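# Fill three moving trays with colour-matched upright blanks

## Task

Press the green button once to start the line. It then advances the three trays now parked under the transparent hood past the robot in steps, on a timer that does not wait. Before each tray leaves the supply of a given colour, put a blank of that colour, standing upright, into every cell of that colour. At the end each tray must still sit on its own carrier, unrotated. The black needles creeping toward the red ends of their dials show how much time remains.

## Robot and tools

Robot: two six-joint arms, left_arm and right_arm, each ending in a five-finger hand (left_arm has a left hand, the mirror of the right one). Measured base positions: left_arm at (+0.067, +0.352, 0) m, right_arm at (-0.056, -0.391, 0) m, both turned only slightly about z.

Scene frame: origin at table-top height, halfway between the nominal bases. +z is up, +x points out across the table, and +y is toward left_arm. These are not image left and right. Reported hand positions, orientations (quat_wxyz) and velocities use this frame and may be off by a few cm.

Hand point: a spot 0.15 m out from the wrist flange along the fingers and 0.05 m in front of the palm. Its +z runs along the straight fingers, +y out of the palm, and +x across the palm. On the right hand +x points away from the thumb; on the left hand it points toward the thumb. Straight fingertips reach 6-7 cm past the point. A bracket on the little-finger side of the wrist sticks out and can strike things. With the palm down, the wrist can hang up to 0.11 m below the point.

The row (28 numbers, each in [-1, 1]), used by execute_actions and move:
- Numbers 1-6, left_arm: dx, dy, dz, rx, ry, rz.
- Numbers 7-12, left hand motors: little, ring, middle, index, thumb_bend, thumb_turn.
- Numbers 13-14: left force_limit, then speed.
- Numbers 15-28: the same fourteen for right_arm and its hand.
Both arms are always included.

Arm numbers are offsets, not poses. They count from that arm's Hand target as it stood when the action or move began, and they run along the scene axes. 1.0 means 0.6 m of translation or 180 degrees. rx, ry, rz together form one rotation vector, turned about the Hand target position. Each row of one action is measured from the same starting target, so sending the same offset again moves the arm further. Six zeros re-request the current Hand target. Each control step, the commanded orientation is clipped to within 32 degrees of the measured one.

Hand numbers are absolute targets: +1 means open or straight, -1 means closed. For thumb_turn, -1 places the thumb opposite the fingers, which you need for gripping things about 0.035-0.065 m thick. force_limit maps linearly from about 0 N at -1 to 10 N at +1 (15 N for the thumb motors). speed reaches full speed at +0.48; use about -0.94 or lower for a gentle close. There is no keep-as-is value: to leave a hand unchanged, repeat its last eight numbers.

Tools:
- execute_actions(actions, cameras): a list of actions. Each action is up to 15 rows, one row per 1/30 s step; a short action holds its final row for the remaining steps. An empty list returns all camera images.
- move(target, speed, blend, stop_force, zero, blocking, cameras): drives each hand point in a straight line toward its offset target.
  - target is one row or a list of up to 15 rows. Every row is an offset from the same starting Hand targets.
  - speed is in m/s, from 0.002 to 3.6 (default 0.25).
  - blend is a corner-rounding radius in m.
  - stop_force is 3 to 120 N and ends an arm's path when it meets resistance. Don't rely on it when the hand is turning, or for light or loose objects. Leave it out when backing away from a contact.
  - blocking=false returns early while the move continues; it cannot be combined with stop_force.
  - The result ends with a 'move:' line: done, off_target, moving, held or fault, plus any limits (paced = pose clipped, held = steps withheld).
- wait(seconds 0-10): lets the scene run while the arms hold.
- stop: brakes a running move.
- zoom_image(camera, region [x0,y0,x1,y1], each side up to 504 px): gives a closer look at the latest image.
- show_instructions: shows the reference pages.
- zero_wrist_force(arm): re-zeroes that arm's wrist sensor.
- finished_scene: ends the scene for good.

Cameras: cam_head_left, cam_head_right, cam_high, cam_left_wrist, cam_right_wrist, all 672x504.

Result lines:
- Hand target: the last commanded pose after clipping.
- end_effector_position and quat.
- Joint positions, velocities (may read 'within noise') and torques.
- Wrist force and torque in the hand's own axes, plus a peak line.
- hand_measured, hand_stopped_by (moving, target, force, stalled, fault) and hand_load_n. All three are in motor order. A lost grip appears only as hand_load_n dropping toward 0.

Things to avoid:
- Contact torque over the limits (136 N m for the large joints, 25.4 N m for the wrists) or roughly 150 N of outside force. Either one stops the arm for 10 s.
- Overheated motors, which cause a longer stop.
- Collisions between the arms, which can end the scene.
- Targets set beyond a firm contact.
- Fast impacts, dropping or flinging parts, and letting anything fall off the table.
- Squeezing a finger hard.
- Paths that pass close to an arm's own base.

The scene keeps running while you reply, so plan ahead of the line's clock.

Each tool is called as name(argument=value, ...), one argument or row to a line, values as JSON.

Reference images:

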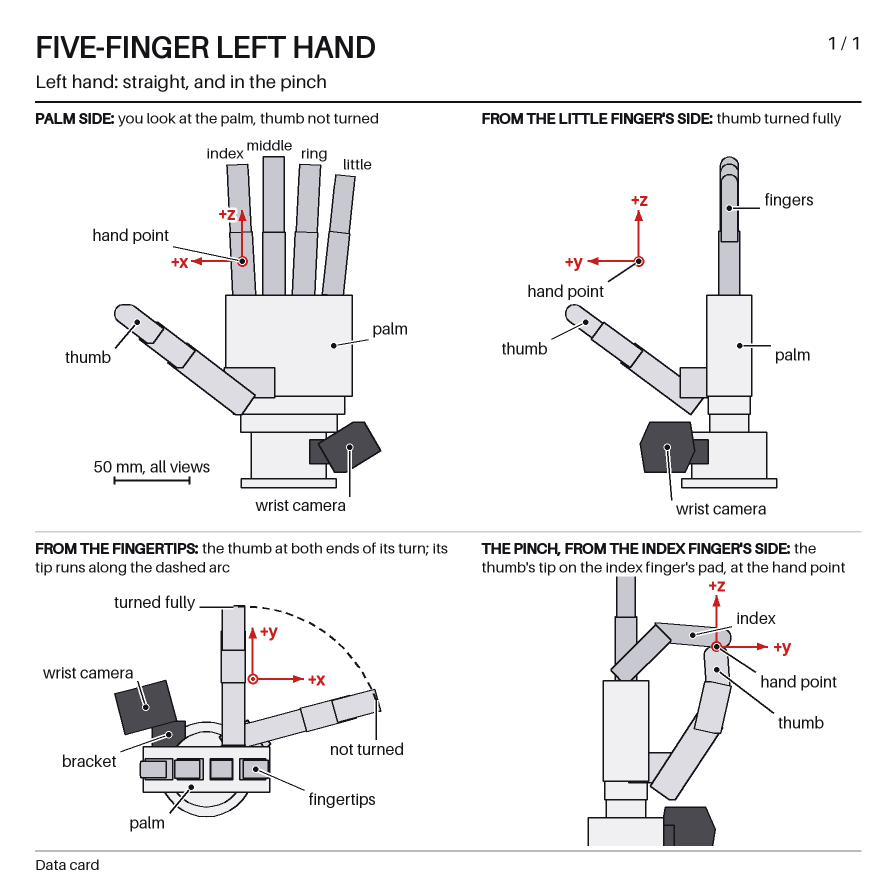

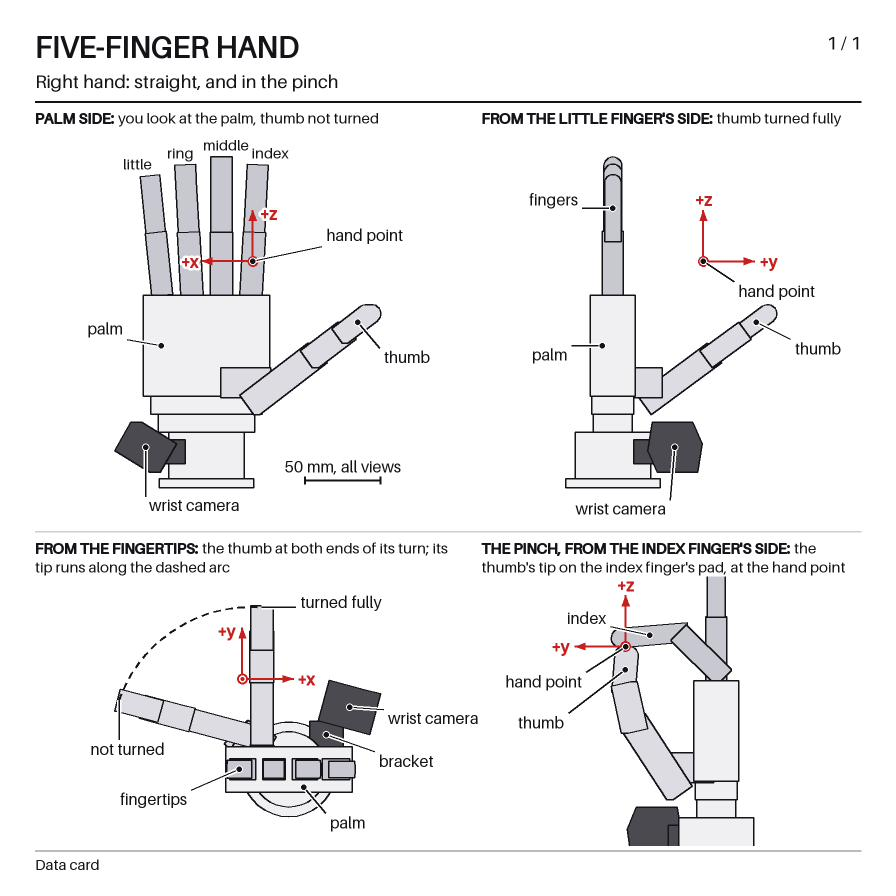

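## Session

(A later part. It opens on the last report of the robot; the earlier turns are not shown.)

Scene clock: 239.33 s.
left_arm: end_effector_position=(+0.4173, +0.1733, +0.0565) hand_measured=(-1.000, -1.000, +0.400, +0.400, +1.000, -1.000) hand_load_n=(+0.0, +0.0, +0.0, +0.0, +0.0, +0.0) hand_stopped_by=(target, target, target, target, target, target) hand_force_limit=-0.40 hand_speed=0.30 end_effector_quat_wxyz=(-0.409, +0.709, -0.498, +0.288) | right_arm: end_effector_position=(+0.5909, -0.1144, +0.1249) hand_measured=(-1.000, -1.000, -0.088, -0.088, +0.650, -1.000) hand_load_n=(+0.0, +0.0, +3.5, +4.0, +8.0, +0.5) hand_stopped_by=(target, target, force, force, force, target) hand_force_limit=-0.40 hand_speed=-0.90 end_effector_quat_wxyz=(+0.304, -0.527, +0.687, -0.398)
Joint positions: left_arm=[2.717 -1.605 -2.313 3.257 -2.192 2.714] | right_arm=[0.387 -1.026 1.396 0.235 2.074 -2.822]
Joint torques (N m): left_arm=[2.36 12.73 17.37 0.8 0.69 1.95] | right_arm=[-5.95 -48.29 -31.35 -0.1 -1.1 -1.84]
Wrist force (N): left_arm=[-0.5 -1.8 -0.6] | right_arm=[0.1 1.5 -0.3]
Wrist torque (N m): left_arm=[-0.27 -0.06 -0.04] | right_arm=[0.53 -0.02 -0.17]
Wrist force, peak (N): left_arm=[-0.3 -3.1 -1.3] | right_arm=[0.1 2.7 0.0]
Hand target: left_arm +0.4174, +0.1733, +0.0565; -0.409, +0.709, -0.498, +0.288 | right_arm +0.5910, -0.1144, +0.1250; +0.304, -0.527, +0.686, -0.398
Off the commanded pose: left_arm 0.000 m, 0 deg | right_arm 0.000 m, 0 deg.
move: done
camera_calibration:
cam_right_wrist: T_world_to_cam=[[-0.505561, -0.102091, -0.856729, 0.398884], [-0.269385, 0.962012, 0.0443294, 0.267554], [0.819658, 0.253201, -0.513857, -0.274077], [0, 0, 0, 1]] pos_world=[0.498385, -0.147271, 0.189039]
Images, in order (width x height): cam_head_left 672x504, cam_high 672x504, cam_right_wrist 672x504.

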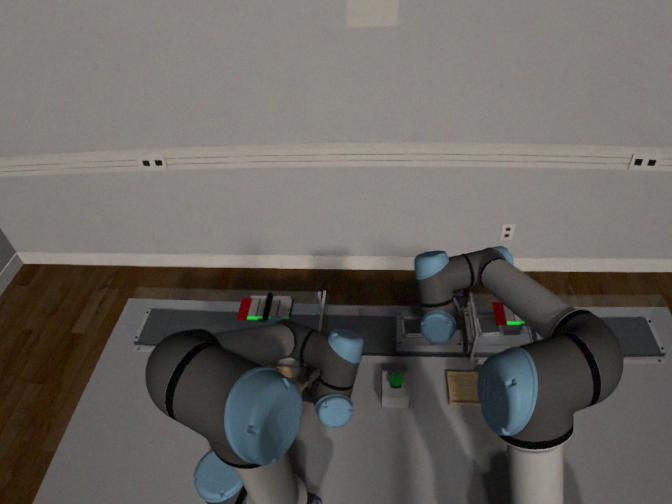

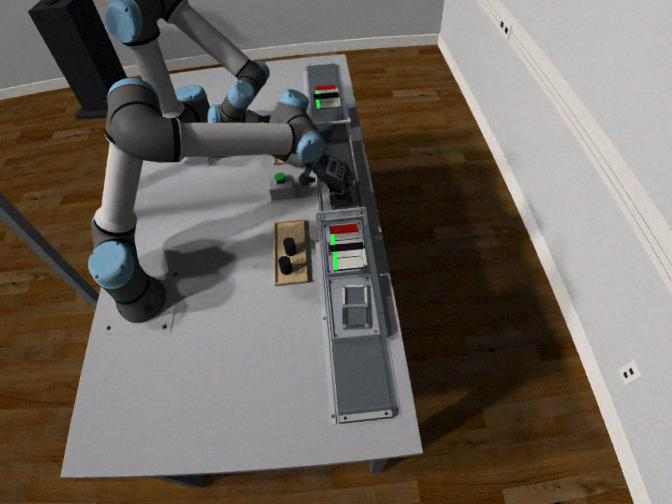

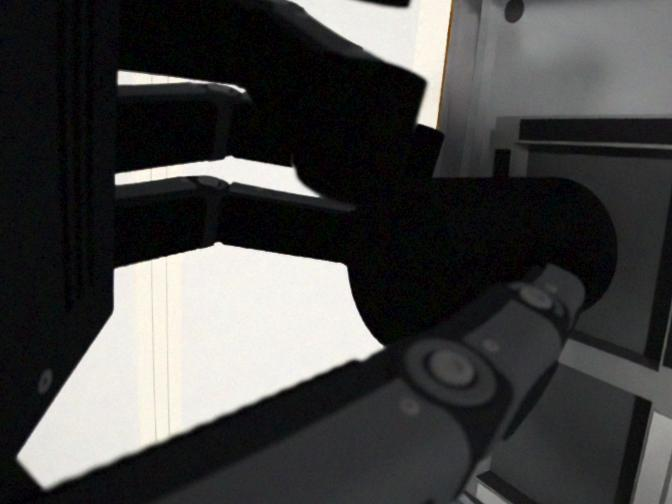

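move(
  target=[0,0,0,0,0,0,-1,-1,0.4,0.4,1,-1,-0.4,0.3,0,0,-0.1,0,0,0,-1,-1,-0.1,-0.1,0.1,-1,-0.4,-0.9],
  speed=0.04,
  stop_force=4,
  cameras=["cam_high","cam_right_wrist"],
)

Scene clock: 242.90 s.
left_arm: end_effector_position=(+0.4174, +0.1733, +0.0565) hand_measured=(-1.000, -1.000, +0.400, +0.400, +1.000, -1.000) hand_load_n=(+0.0, +0.0, +0.0, +0.0, +0.0, +0.0) hand_stopped_by=(target, target, target, target, target, target) hand_force_limit=-0.40 hand_speed=0.30 end_effector_quat_wxyz=(-0.409, +0.709, -0.498, +0.288) | right_arm: end_effector_position=(+0.5910, -0.1144, +0.1027) hand_measured=(-1.000, -1.000, -0.088, -0.088, +0.650, -1.000) hand_load_n=(+0.5, +0.0, +2.5, +4.5, +7.5, +0.5) hand_stopped_by=(target, target, force, force, force, target) hand_force_limit=-0.40 hand_speed=-0.90 end_effector_quat_wxyz=(+0.304, -0.527, +0.686, -0.398)
Joint positions: left_arm=[2.717 -1.605 -2.313 3.258 -2.192 2.714] | right_arm=[0.387 -1.005 1.425 0.186 2.073 -2.822]
Joint torques (N m): left_arm=[3.77 3.73 6.35 0.66 0.83 1.75] | right_arm=[1.54 -41.22 -30.7 -1.04 -1.04 -0.2]
Wrist force (N): left_arm=[-0.6 -1.8 -1.0] | right_arm=[-0.1 1.2 -0.4]
Wrist torque (N m): left_arm=[-0.23 -0.05 -0.05] | right_arm=[0.49 0.03 -0.19]
Wrist force, peak (N): left_arm=[-0.6 -1.8 -1.0] | right_arm=[1.7 -9.5 -2.1]
Hand target: left_arm +0.4174, +0.1733, +0.0565; -0.409, +0.709, -0.498, +0.288 | right_arm +0.5910, -0.1144, +0.1027; +0.304, -0.527, +0.686, -0.398 (not the last commanded pose)
Off the commanded pose: left_arm 0.000 m, 0 deg | right_arm 0.038 m, 0 deg.
move: contact (right_arm)
camera_calibration:
cam_right_wrist: T_world_to_cam=[[-0.50538, -0.102032, -0.856843, 0.379842], [-0.269369, 0.962017, 0.0443227, 0.268655], [0.819775, 0.253207, -0.513668, -0.28563], [0, 0, 0, 1]] pos_world=[0.498484, -0.147371, 0.166838]
Images, in order (width x height): cam_high 672x504, cam_right_wrist 672x504.

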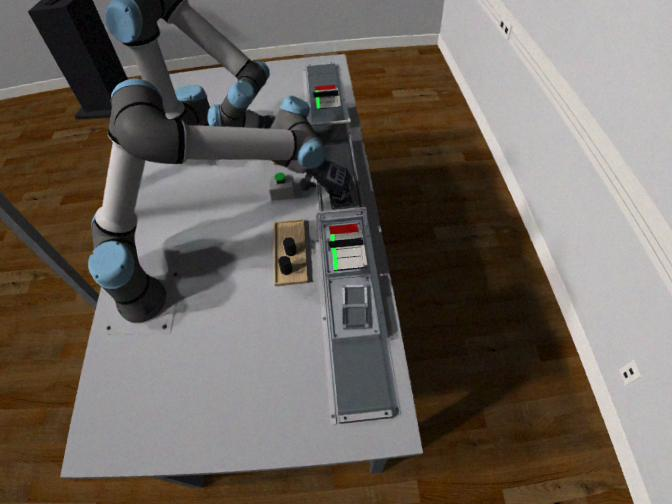

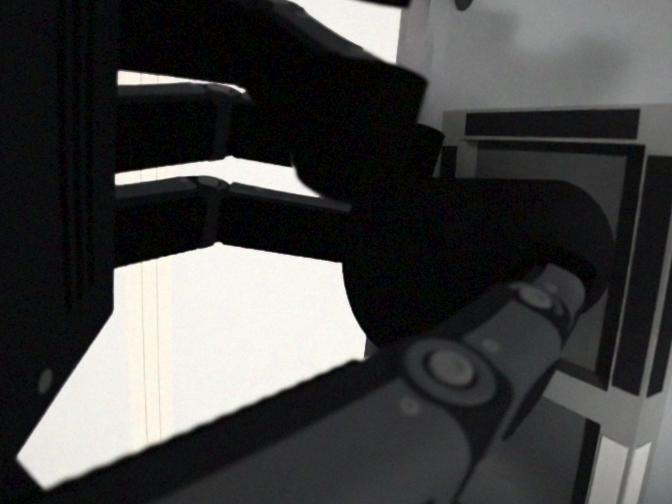

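move(
  target=[
    [0,0,0,0,0,0,-1,-1,-0.2,-0.2,0.1,-1,-0.4,-0.8,0,0,-0.002,0,0,0,-1,-1,0.4,0.4,1,-1,-0.4,-0.5],
    [0,0,0.17,0,0,0,-1,-1,-0.2,-0.2,0.1,-1,-0.4,-0.8,0,0,0.15,0,0,0,-1,-1,0.4,0.4,1,-1,-0.4,-0.5],
  ],
  speed=0.15,
  cameras=["all"],
)

zoom_image(
  camera="cam_high",
  region=[290, 130, 400, 280],
)

Scene clock: 250.70 s.
left_arm: end_effector_position=(+0.4174, +0.1733, +0.1585) hand_measured=(-1.000, -1.000, -0.134, -0.152, +0.728, -1.000) hand_load_n=(+0.0, +0.0, +0.5, +6.0, +9.5, +0.0) hand_stopped_by=(target, target, force, force, force, target) hand_force_limit=-0.40 hand_speed=-0.80 end_effector_quat_wxyz=(-0.409, +0.709, -0.498, +0.288) | right_arm: end_effector_position=(+0.5910, -0.1144, +0.1928) hand_measured=(-1.000, -1.000, +0.400, +0.400, +1.000, -1.000) hand_load_n=(+0.0, +0.0, +0.0, +0.0, +0.0, +0.0) hand_stopped_by=(target, target, target, target, target, target) hand_force_limit=-0.40 hand_speed=-0.50 end_effector_quat_wxyz=(+0.304, -0.527, +0.686, -0.398)
Joint positions: left_arm=[2.717 -1.43 -2.157 2.926 -2.192 2.714] | right_arm=[0.387 -1.073 1.29 0.388 2.073 -2.822]
Joint torques (N m): left_arm=[8.67 6.29 18.17 -2.01 -0.57 -1.23] | right_arm=[0.46 -30.83 -8.48 1.54 1.78 1.64]
Wrist force (N): left_arm=[-0.6 -0.3 0.1] | right_arm=[-0.4 -0.5 -1.2]
Wrist torque (N m): left_arm=[-0.19 -0.03 -0.11] | right_arm=[0.40 0.11 -0.20]
Wrist force, peak (N): left_arm=[-0.2 -6.9 -2.0] | right_arm=[-0.2 -1.5 -1.7]
Hand target: left_arm +0.4174, +0.1733, +0.1585; -0.409, +0.709, -0.498, +0.288 | right_arm +0.5910, -0.1144, +0.1927; +0.304, -0.527, +0.686, -0.398
Off the commanded pose: left_arm 0.000 m, 0 deg | right_arm 0.000 m, 0 deg.
move: done
camera_calibration:
cam_left_wrist: T_world_to_cam=[[0.483148, -0.111542, 0.868405, -0.330412], [-0.254962, -0.966789, 0.0176731, 0.272825], [0.837593, -0.229949, -0.495541, -0.111282], [0, 0, 0, 1]] pos_world=[0.322407, 0.201321, 0.226965]
cam_right_wrist: T_world_to_cam=[[-0.505208, -0.102031, -0.856945, 0.456907], [-0.269559, 0.96196, 0.0443831, 0.264642], [0.819819, 0.25342, -0.513494, -0.23946], [0, 0, 0, 1]] pos_world=[0.498484, -0.147272, 0.256838]

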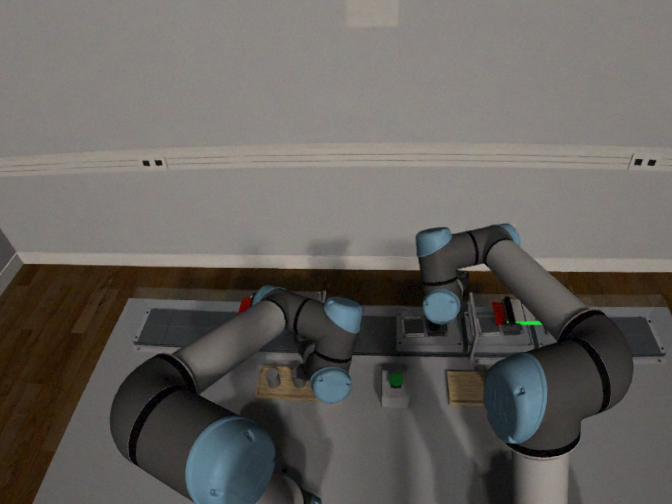

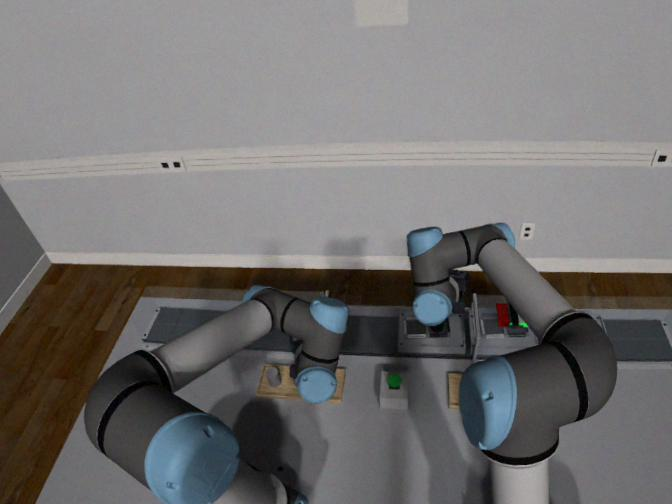

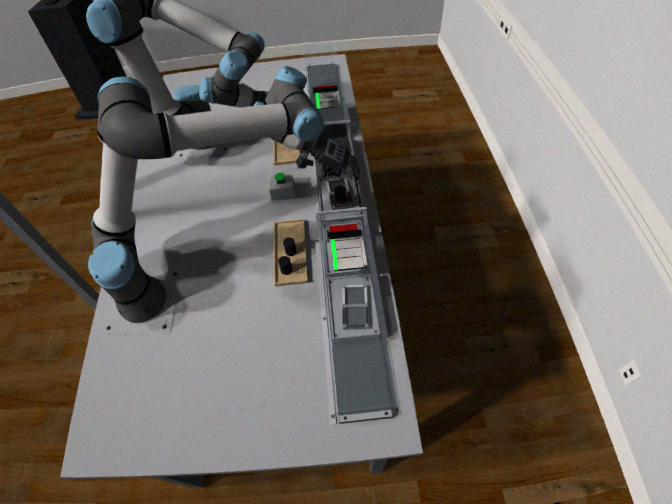

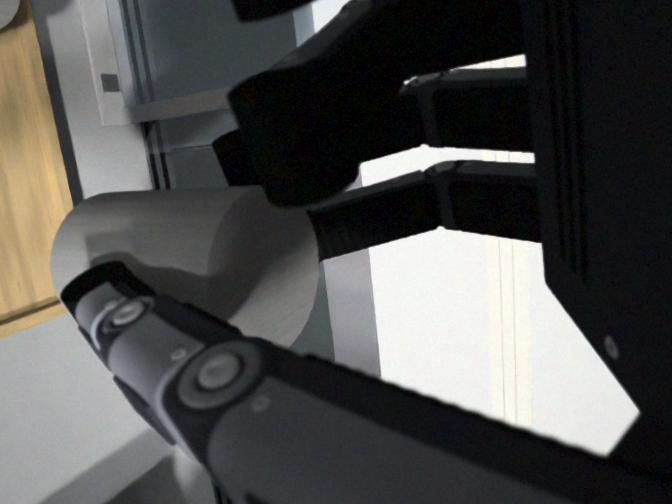

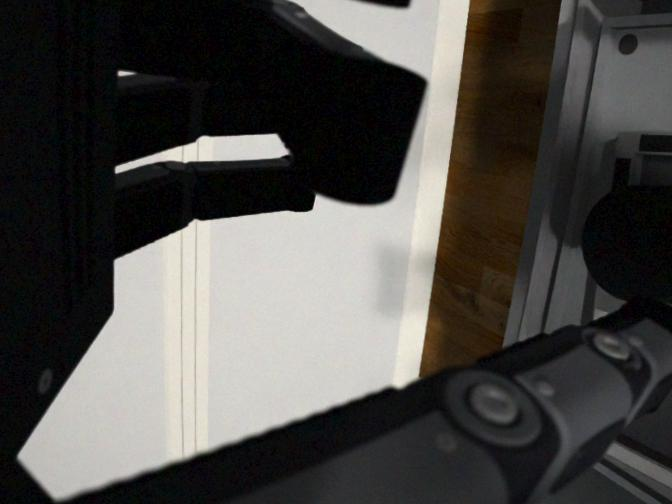

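Scaled by 3.360 from the camera's 672x504 image, which has a finer 960x720 frame.

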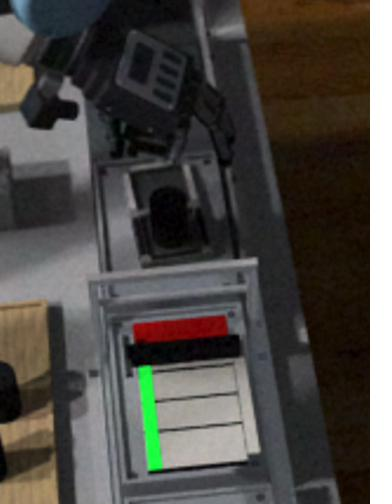

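move(
  target=[
    [0.2827,-0.0488,0.0692,0,0,0.0833,-1,-1,-0.2,-0.2,0.1,-1,-0.4,-0.8,-0.285,-0.2493,-0.0712,0,0,0.0833,-1,-1,0.4,0.4,1,-1,-0.4,-0.5],
    [0.2827,-0.0488,0.0692,0,0,0.0833,-1,-1,-0.2,-0.2,0.1,-1,-0.4,-0.8,-0.2925,-0.2493,-0.227,0,0,0.0833,-1,-1,0.4,0.4,1,-1,-0.4,-0.5],
    [0.2827,-0.0488,0.0692,0,0,0.0833,-1,-1,-0.2,-0.2,0.1,-1,-0.4,-0.8,-0.2925,-0.2493,-0.227,0,0,0.0833,-1,-1,-0.2,-0.2,0.1,-1,-0.4,-0.8],
    [0.2827,-0.0488,0.0692,0,0,0.0833,-1,-1,-0.2,-0.2,0.1,-1,-0.4,-0.8,-0.2925,-0.2493,-0.06,0,0,0.0833,-1,-1,-0.2,-0.2,0.1,-1,-0.4,-0.8],
  ],
  speed=[0.3, 0.15, 0.15, 0.2],
  blend=[0.02, 0, 0, 0],
  cameras=["all"],
)

Scene clock: 258.63 s.
left_arm: end_effector_position=(+0.5870, +0.1440, +0.2000) hand_measured=(-1.000, -1.000, -0.134, -0.152, +0.728, -1.000) hand_load_n=(+0.0, +0.0, +0.5, +6.0, +9.5, +0.0) hand_stopped_by=(target, target, force, force, force, target) hand_force_limit=-0.40 hand_speed=-0.80 end_effector_quat_wxyz=(-0.443, +0.767, -0.401, +0.233) | right_arm: end_effector_position=(+0.4155, -0.2640, +0.1567) hand_measured=(-1.000, -1.000, -0.152, -0.152, +0.722, -1.000) hand_load_n=(+0.0, +0.0, +4.0, +5.0, +10.5, +1.0) hand_stopped_by=(target, target, force, force, force, target) hand_force_limit=-0.40 hand_speed=-0.80 end_effector_quat_wxyz=(-0.354, +0.612, -0.612, +0.355)
Joint positions: left_arm=[2.718 -1.888 -1.567 2.639 -2.386 2.481] | right_arm=[-0.07 -1.655 2.093 0.088 1.458 -3.209]
Joint torques (N m): left_arm=[-12.32 20.54 27.58 -2.77 -1.72 -1.41] | right_arm=[-7.91 -17.24 -13.9 1.35 -2.01 -1.71]
Wrist force (N): left_arm=[-0.2 -0.2 -0.2] | right_arm=[-0.1 1.2 -0.3]
Wrist torque (N m): left_arm=[-0.16 -0.10 -0.21] | right_arm=[0.49 0.04 -0.16]
Wrist force, peak (N): left_arm=[-1.4 1.4 -1.1] | right_arm=[0.0 -4.9 -2.7]
Hand target: left_arm +0.5870, +0.1440, +0.2000; -0.443, +0.767, -0.401, +0.233 | right_arm +0.4155, -0.2640, +0.1567; -0.354, +0.612, -0.612, +0.355
Off the commanded pose: left_arm 0.000 m, 0 deg | right_arm 0.000 m, 0 deg.
move: done
camera_calibration:
cam_left_wrist: T_world_to_cam=[[0.495672, 0.0172486, 0.868338, -0.477644], [0.00382726, -0.999836, 0.017676, 0.139889], [0.868501, -0.00543813, -0.495657, -0.289956], [0, 0, 0, 1]] pos_world=[0.488046, 0.146528, 0.268565]
cam_right_wrist: T_world_to_cam=[[-0.461706, -0.229389, -0.85686, 0.270405], [-0.509183, 0.859519, 0.0442652, 0.435431], [0.726333, 0.456736, -0.513646, 0.0163805], [0, 0, 0, 1]] pos_world=[0.334664, -0.319715, 0.220838]

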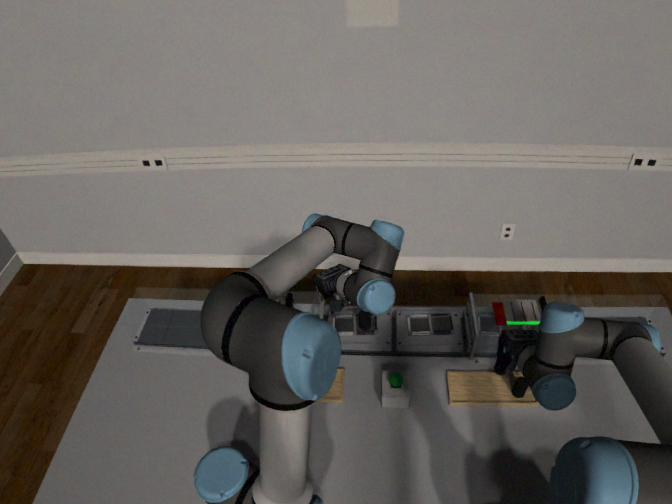

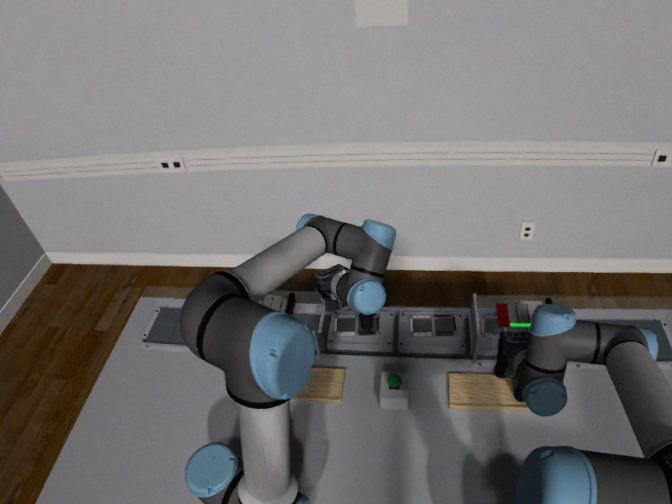

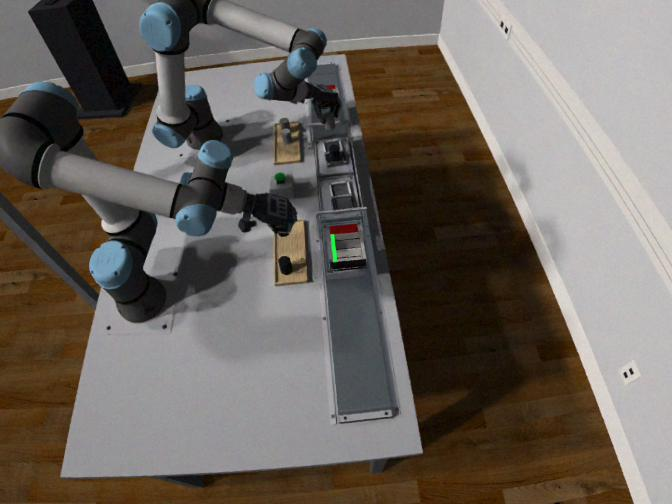

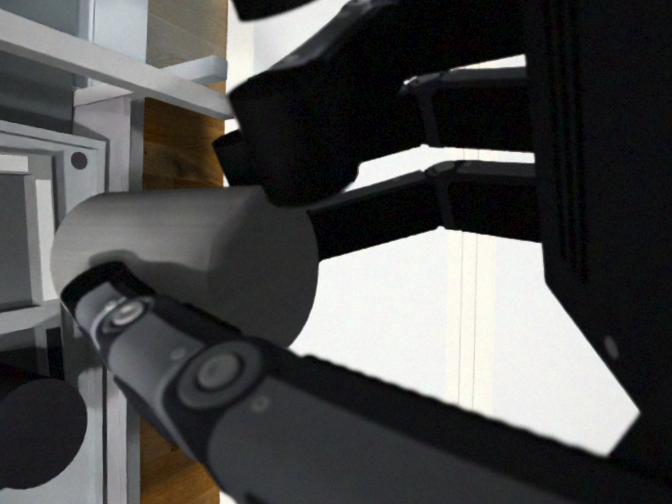

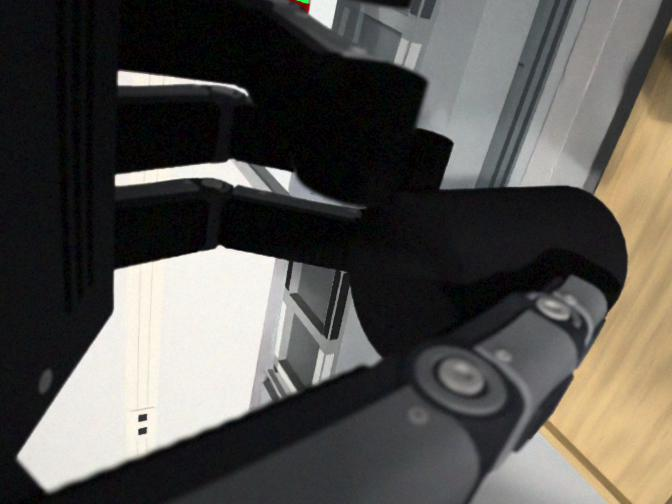

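zoom_image(
  camera="cam_head_left",
  region=[320, 295, 480, 365],
)

zoom_image(
  camera="cam_high",
  region=[300, 110, 380, 220],
)

zoom_image(
  camera="cam_left_wrist",
  region=[0, 60, 250, 504],
)

Scaled by 3.150 from the camera's 672x504 image, which has a finer 960x720 frame.

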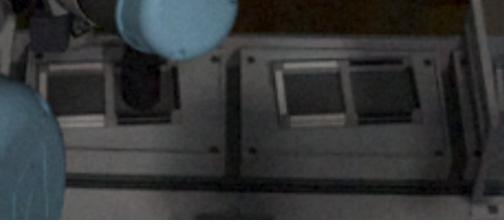

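Scaled by 4.582 from the camera's 672x504 image, which has a finer 960x720 frame.

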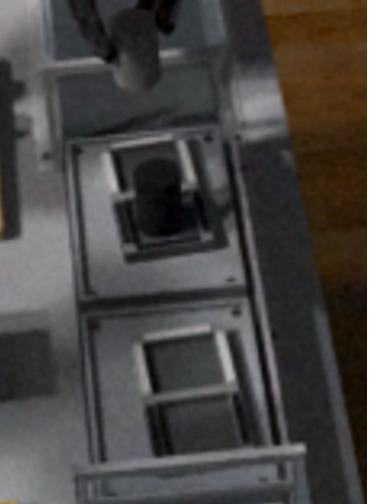

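Scaled by 1.135 from the camera's 672x504 image, which has a finer 960x720 frame.

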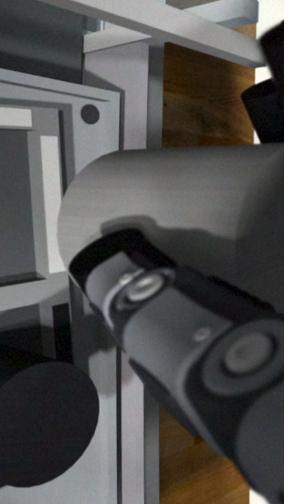

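move(
  target=[
    [0.0183,-0.0007,-0.06,0,0,-0.0278,-1,-1,-0.2,-0.2,0.1,-1,-0.4,-0.8,0.0575,0.1733,0.0722,0,0,-0.0333,-1,-1,-0.2,-0.2,0.1,-1,-0.4,-0.8],
    [0.0183,-0.0007,-0.125,0,0,-0.0278,-1,-1,-0.2,-0.2,0.1,-1,-0.4,-0.8,0.2975,0.2278,-0.0528,0,0,-0.0667,-1,-1,-0.2,-0.2,0.1,-1,-0.4,-0.8],
  ],
  speed=0.25,
  blend=[0.04, 0],
  cameras=["cam_head_left","cam_high","cam_left_wrist","cam_right_wrist"],
)

Scene clock: 272.60 s.
left_arm: end_effector_position=(+0.5979, +0.1436, +0.1249) hand_measured=(-1.000, -1.000, -0.134, -0.152, +0.728, -1.000) hand_load_n=(+0.0, +0.0, +0.5, +6.0, +9.5, +0.0) hand_stopped_by=(target, target, force, force, force, target) hand_force_limit=-0.40 hand_speed=-0.80 end_effector_quat_wxyz=(-0.432, +0.749, -0.434, +0.252) | right_arm: end_effector_position=(+0.5939, -0.1273, +0.1250) hand_measured=(-1.000, -1.000, -0.152, -0.152, +0.722, -1.000) hand_load_n=(+0.0, +0.0, +4.0, +5.0, +10.5, +1.0) hand_stopped_by=(target, target, force, force, force, target) hand_force_limit=-0.40 hand_speed=-0.80 end_effector_quat_wxyz=(+0.315, -0.545, +0.672, -0.390)
Joint positions: left_arm=[2.754 -1.926 -1.707 2.9 -2.298 2.601] | right_arm=[0.345 -1.055 1.439 0.195 1.995 -2.881]
Joint torques (N m): left_arm=[-13.26 42.24 25.89 -2.04 -1.8 1.37] | right_arm=[-5.18 -30.83 -23.11 -1.34 -1.7 -2.16]
Wrist force (N): left_arm=[-0.3 -0.3 -0.3] | right_arm=[0.0 1.2 -0.5]
Wrist torque (N m): left_arm=[-0.16 -0.09 -0.15] | right_arm=[0.47 0.03 -0.11]
Wrist force, peak (N): left_arm=[-0.1 -0.9 -1.1] | right_arm=[2.0 2.6 -0.5]
Hand target: left_arm +0.5980, +0.1436, +0.1250; -0.432, +0.749, -0.434, +0.252 | right_arm +0.5940, -0.1273, +0.1250; +0.315, -0.545, +0.672, -0.390
Off the commanded pose: left_arm 0.000 m, 0 deg | right_arm 0.000 m, 0 deg.
move: done
camera_calibration:
cam_left_wrist: T_world_to_cam=[[0.495438, -0.0260107, 0.868254, -0.411451], [-0.0832976, -0.996368, 0.0176821, 0.192331], [0.86464, -0.0810839, -0.495805, -0.323469], [0, 0, 0, 1]] pos_world=[0.499553, 0.154702, 0.193465]
cam_right_wrist: T_world_to_cam=[[-0.499384, -0.128306, -0.856827, 0.39216], [-0.319342, 0.9466, 0.0443729, 0.308403], [0.805379, 0.29578, -0.513691, -0.259281], [0, 0, 0, 1]] pos_world=[0.503144, -0.164928, 0.189138]
Images, in order (width x height): cam_head_left 672x504, cam_high 672x504, cam_left_wrist 672x504, cam_right_wrist 672x504.

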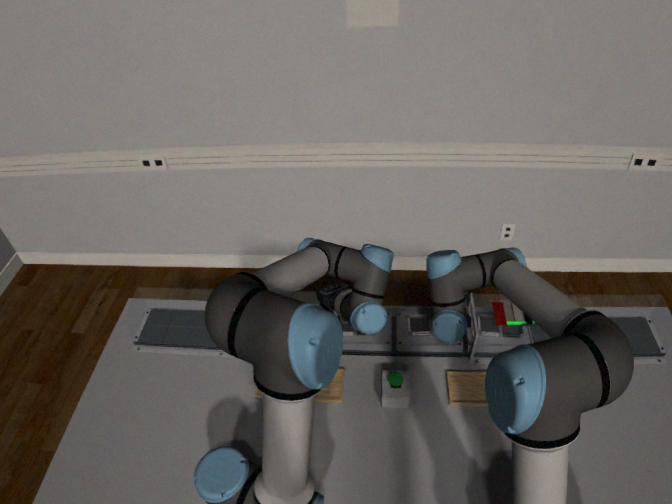

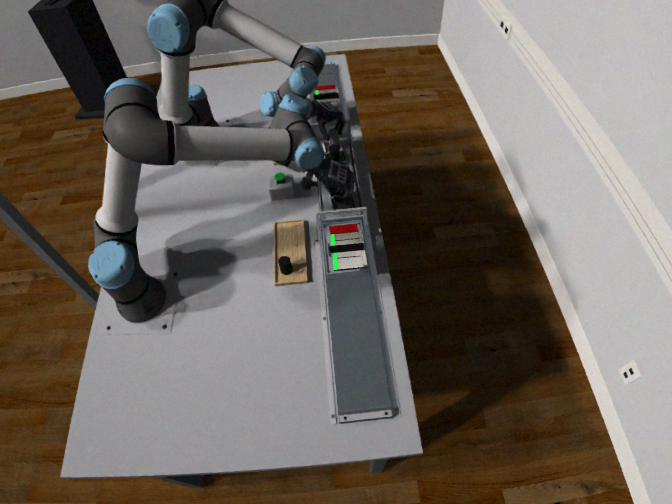

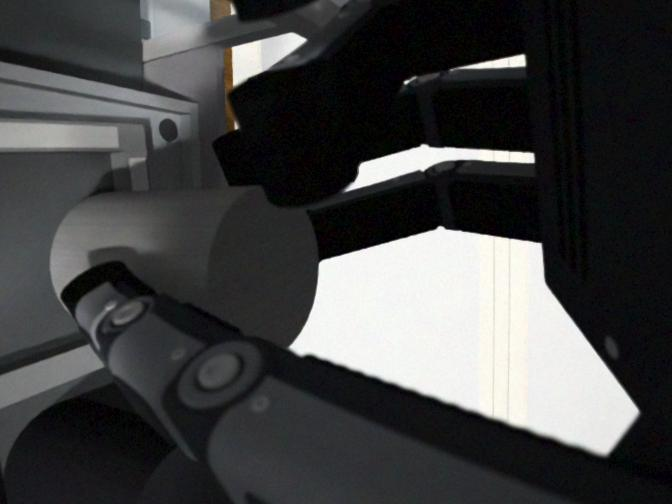

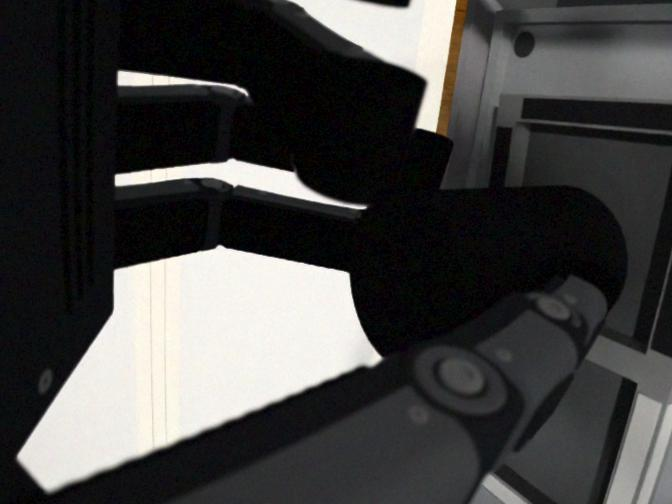

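move(
  target=[0,0,-0.055,0,0,0,-1,-1,-0.2,-0.2,0.1,-1,-0.4,-0.8,0,0,-0.055,0,0,0,-1,-1,-0.2,-0.2,0.1,-1,-0.4,-0.8],
  speed=0.04,
  stop_force=3.5,
  cameras=["cam_left_wrist","cam_right_wrist","cam_high"],
)

Scene clock: 275.53 s.
left_arm: end_effector_position=(+0.5979, +0.1436, +0.1015) hand_measured=(-1.000, -1.000, -0.134, -0.152, +0.728, -1.000) hand_load_n=(+0.0, +0.0, +0.5, +6.0, +9.5, -0.5) hand_stopped_by=(target, target, force, force, force, target) hand_force_limit=-0.40 hand_speed=-0.80 end_effector_quat_wxyz=(-0.432, +0.749, -0.434, +0.252) | right_arm: end_effector_position=(+0.5940, -0.1274, +0.1015) hand_measured=(-1.000, -1.000, -0.152, -0.152, +0.722, -1.000) hand_load_n=(+0.0, +0.0, +3.5, +5.5, +10.5, +1.0) hand_stopped_by=(target, target, force, force, force, target) hand_force_limit=-0.40 hand_speed=-0.80 end_effector_quat_wxyz=(+0.315, -0.545, +0.673, -0.390)
Joint positions: left_arm=[2.754 -1.953 -1.736 2.957 -2.298 2.601] | right_arm=[0.345 -1.033 1.469 0.143 1.995 -2.881]
Joint torques (N m): left_arm=[-11.48 40.47 25.74 0.76 -1.53 0.11] | right_arm=[3.09 -42.19 -31.09 -1.13 -1.36 -0.85]
Wrist force (N): left_arm=[-0.2 -0.1 0.0] | right_arm=[-0.2 0.7 -0.5]
Wrist torque (N m): left_arm=[-0.14 -0.08 -0.15] | right_arm=[0.41 0.05 -0.13]
Wrist force, peak (N): left_arm=[-0.5 -31.4 -15.0] | right_arm=[1.8 -9.1 -2.9]
Hand target: left_arm +0.5979, +0.1436, +0.1015; -0.432, +0.749, -0.434, +0.252 (not the last commanded pose) | right_arm +0.5939, -0.1273, +0.1015; +0.315, -0.545, +0.672, -0.390 (not the last commanded pose)
Off the commanded pose: left_arm 0.009 m, 0 deg | right_arm 0.009 m, 0 deg.
move: contact (left_arm, right_arm)
camera_calibration:
cam_left_wrist: T_world_to_cam=[[0.495358, -0.0260533, 0.868298, -0.391095], [-0.0833241, -0.996366, 0.0176399, 0.192765], [0.864683, -0.0810883, -0.495729, -0.335104], [0, 0, 0, 1]] pos_world=[0.499553, 0.154702, 0.170065]
cam_right_wrist: T_world_to_cam=[[-0.499441, -0.128273, -0.856799, 0.372091], [-0.319211, 0.946645, 0.0443485, 0.309518], [0.805396, 0.295649, -0.51374, -0.271426], [0, 0, 0, 1]] pos_world=[0.503244, -0.165027, 0.165638]
Images, in order (width x height): cam_high 672x504, cam_left_wrist 672x504, cam_right_wrist 672x504.

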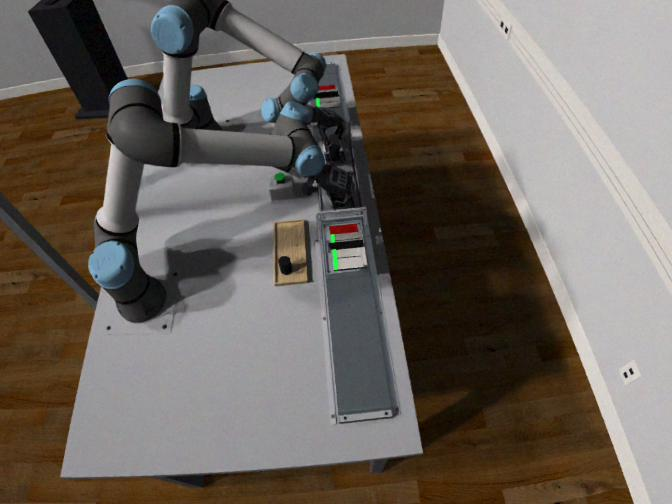

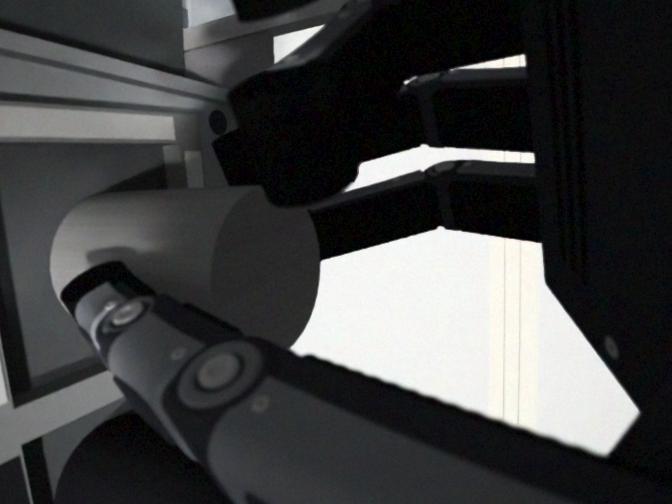

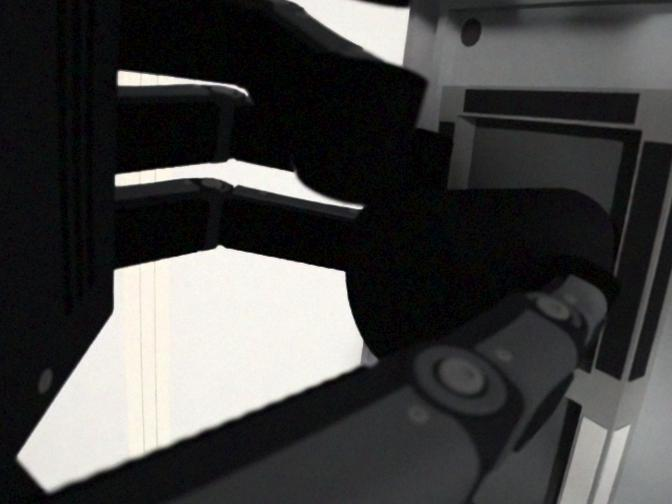

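move(
  target=[
    [0,0,-0.001,0,0,0,-1,-1,0.4,0.4,1,-1,-0.4,-0.5,0,0,-0.001,0,0,0,-1,-1,0.4,0.4,1,-1,-0.4,-0.5],
    [0,0,0.15,0,0,0,-1,-1,0.4,0.4,1,-1,-0.4,-0.5,0,0,0.15,0,0,0,-1,-1,0.4,0.4,1,-1,-0.4,-0.5],
  ],
  speed=0.15,
  cameras=["cam_head_left","cam_head_right","cam_high","cam_left_wrist"],
)

zoom_image(
  camera="cam_high",
  region=[290, 120, 400, 280],
)

Scene clock: 279.57 s.
left_arm: end_effector_position=(+0.5980, +0.1435, +0.1915) hand_measured=(-1.000, -1.000, +0.400, +0.400, +1.000, -1.000) hand_load_n=(+0.0, +0.0, +0.0, +0.0, +0.0, +0.0) hand_stopped_by=(target, target, target, target, target, target) hand_force_limit=-0.40 hand_speed=-0.50 end_effector_quat_wxyz=(-0.432, +0.749, -0.434, +0.252) | right_arm: end_effector_position=(+0.5940, -0.1273, +0.1915) hand_measured=(-1.000, -1.000, +0.400, +0.400, +1.000, -1.000) hand_load_n=(+0.0, +0.0, +0.0, +0.0, +0.0, +0.0) hand_stopped_by=(target, target, target, target, target, target) hand_force_limit=-0.40 hand_speed=-0.50 end_effector_quat_wxyz=(+0.315, -0.545, +0.672, -0.390)
Joint positions: left_arm=[2.754 -1.863 -1.608 2.739 -2.298 2.601] | right_arm=[0.345 -1.103 1.335 0.347 1.995 -2.881]
Joint torques (N m): left_arm=[-1.79 22.58 17.05 -2.01 -1.67 -1.7] | right_arm=[2.1 -30.85 -9.96 1.32 1.89 1.72]
Wrist force (N): left_arm=[-0.1 -1.5 -0.8] | right_arm=[0.0 -0.5 -0.9]
Wrist torque (N m): left_arm=[-0.22 -0.11 -0.10] | right_arm=[0.37 0.04 -0.09]
Wrist force, peak (N): left_arm=[-0.1 -3.1 -1.7] | right_arm=[0.0 -1.7 -1.7]
Hand target: left_arm +0.5979, +0.1436, +0.1915; -0.432, +0.749, -0.434, +0.252 | right_arm +0.5939, -0.1273, +0.1915; +0.315, -0.545, +0.672, -0.390
Off the commanded pose: left_arm 0.000 m, 0 deg | right_arm 0.000 m, 0 deg.
move: done
camera_calibration:
cam_left_wrist: T_world_to_cam=[[0.495238, -0.0260411, 0.868367, -0.469114], [-0.0834041, -0.996359, 0.0176868, 0.191206], [0.864744, -0.0811845, -0.495607, -0.290585], [0, 0, 0, 1]] pos_world=[0.499552, 0.154703, 0.259965]
Images, in order (width x height): cam_head_left 672x504, cam_head_right 672x504, cam_high 672x504, cam_left_wrist 672x504.

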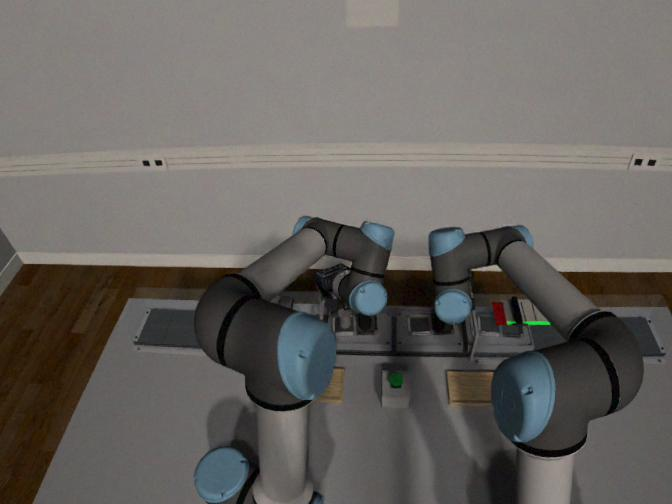

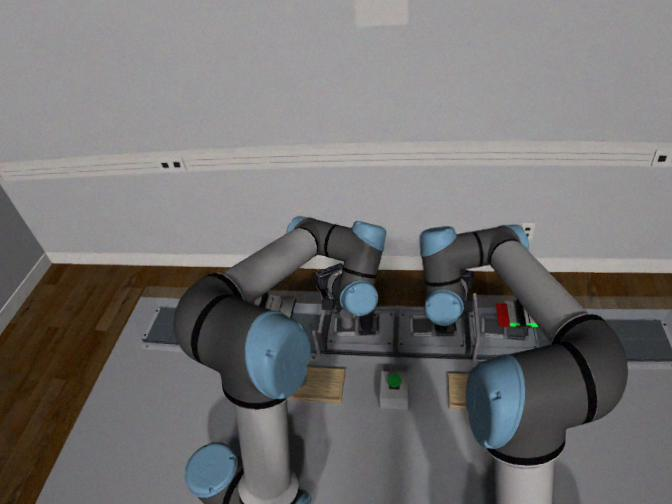

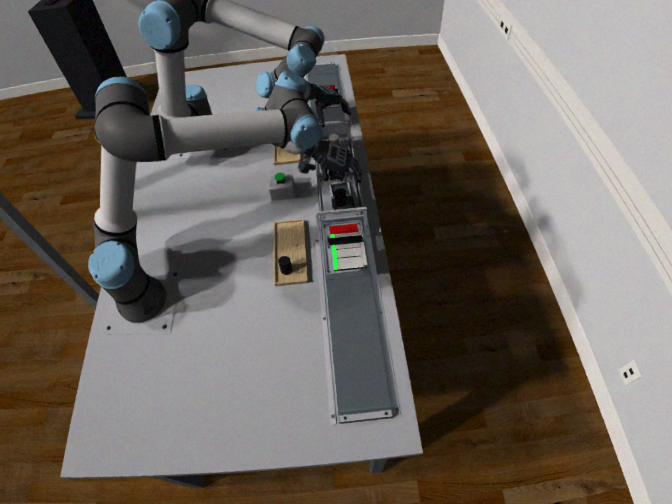

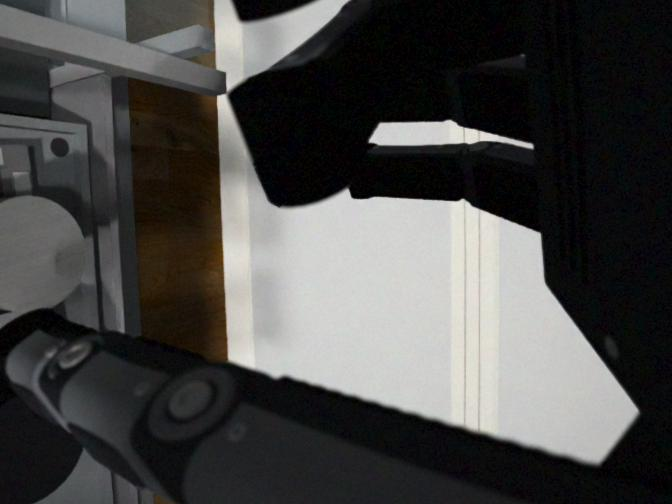

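Scaled by 3.150 from the camera's 672x504 image, which has a finer 960x720 frame.

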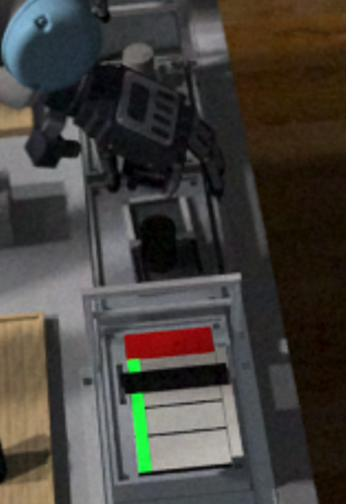

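move(
  target=[
    [-0.2467,0.0273,0,0,0,0.0278,-1,-1,0.4,0.4,1,-1,-0.4,-0.5,-0.2733,-0.2045,-0.0358,0,0,0.0667,-1,-1,0.4,0.4,1,-1,-0.4,-0.5],
    [-0.2948,0.1913,-0.1192,0,0,0.0278,-1,-1,0.4,0.4,1,-1,-0.4,-0.5,-0.3217,-0.3395,-0.1025,0,0,0.0667,-1,-1,0.4,0.4,1,-1,-0.4,-0.5],
  ],
  speed=0.25,
  blend=[0.03, 0],
  cameras=["cam_left_wrist","cam_right_wrist","cam_head_left","cam_high"],
)

Scene clock: 284.50 s.
left_arm: end_effector_position=(+0.4211, +0.2583, +0.1201) hand_measured=(-1.000, -1.000, +0.400, +0.400, +1.000, -1.000) hand_load_n=(+0.0, +0.0, +0.0, +0.0, +0.0, +0.0) hand_stopped_by=(target, target, target, target, target, target) hand_force_limit=-0.40 hand_speed=-0.50 end_effector_quat_wxyz=(-0.443, +0.767, -0.401, +0.233) | right_arm: end_effector_position=(+0.4009, -0.3310, +0.1300) hand_measured=(-1.000, -1.000, +0.400, +0.400, +1.000, -1.000) hand_load_n=(+0.0, +0.0, +0.0, +0.0, +0.0, +0.0) hand_stopped_by=(target, target, target, target, target, target) hand_force_limit=-0.40 hand_speed=-0.50 end_effector_quat_wxyz=(-0.354, +0.612, -0.612, +0.355)
Joint positions: left_arm=[2.904 -1.448 -2.261 3.012 -2.25 2.656] | right_arm=[-0.341 -1.693 2.207 0.044 1.225 -3.352]
Joint torques (N m): left_arm=[9.39 6 8.36 0.63 -0.16 1.24] | right_arm=[-8.16 -4.31 -26 1.33 -1.96 -0.33]
Wrist force (N): left_arm=[-0.8 -1.5 -0.5] | right_arm=[-0.2 -0.1 -1.0]
Wrist torque (N m): left_arm=[-0.23 -0.02 0.01] | right_arm=[0.41 0.06 -0.25]
Wrist force, peak (N): left_arm=[0.4 -1.8 -2.3] | right_arm=[-1.6 -1.2 0.0]
Hand target: left_arm +0.4211, +0.2583, +0.1200; -0.443, +0.767, -0.401, +0.233 | right_arm +0.4009, -0.3310, +0.1300; -0.354, +0.612, -0.612, +0.355
Off the commanded pose: left_arm 0.000 m, 0 deg | right_arm 0.000 m, 0 deg.
move: done
camera_calibration:
cam_left_wrist: T_world_to_cam=[[0.495627, 0.0172985, 0.868363, -0.327919], [0.0039388, -0.999836, 0.0176695, 0.256184], [0.868526, -0.00533715, -0.495614, -0.184945], [0, 0, 0, 1]] pos_world=[0.322146, 0.260827, 0.188565]
cam_right_wrist: T_world_to_cam=[[-0.461853, -0.229326, -0.856797, 0.225476], [-0.509058, 0.85959, 0.0443328, 0.486741], [0.726327, 0.456635, -0.513744, 0.0438535], [0, 0, 0, 1]] pos_world=[0.320064, -0.386715, 0.194138]
Images, in order (width x height): cam_head_left 672x504, cam_high 672x504, cam_left_wrist 672x504, cam_right_wrist 672x504.

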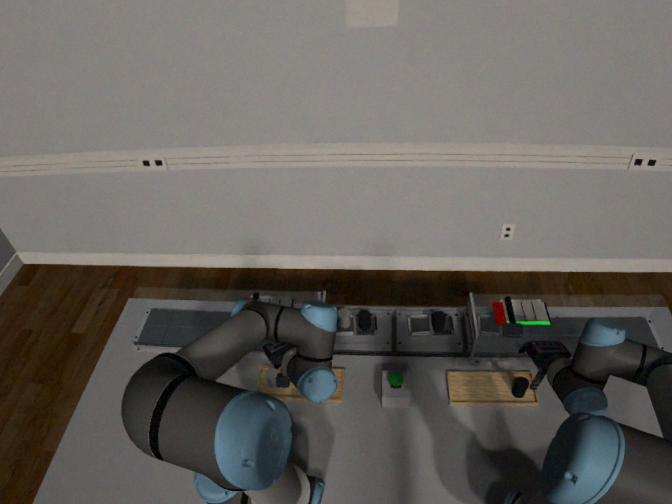

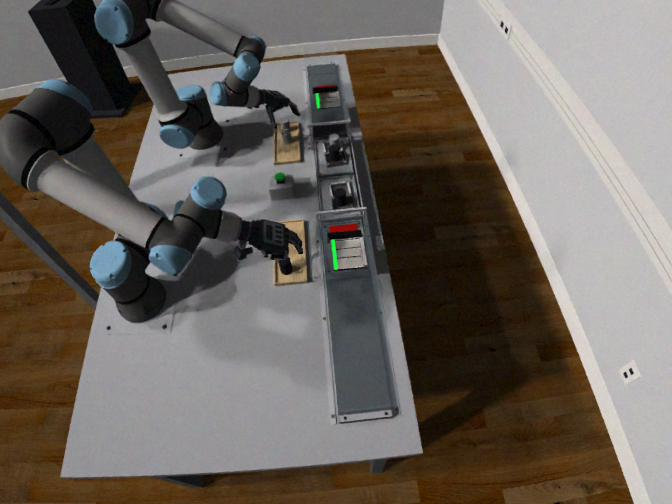

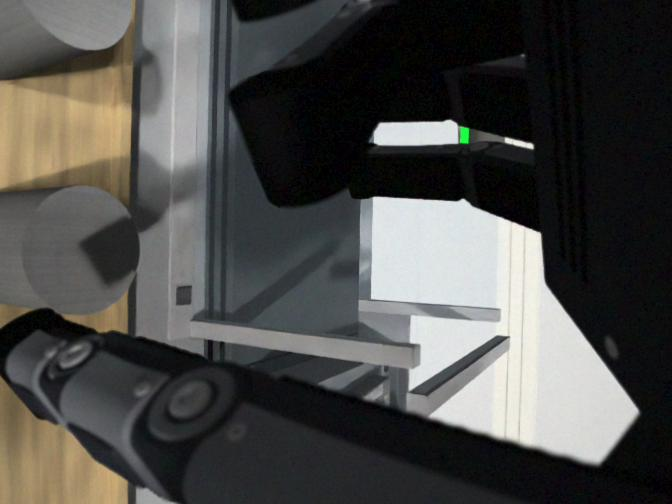

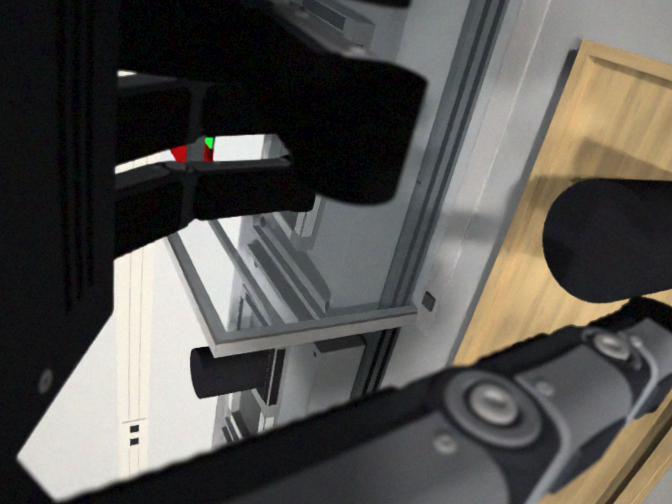

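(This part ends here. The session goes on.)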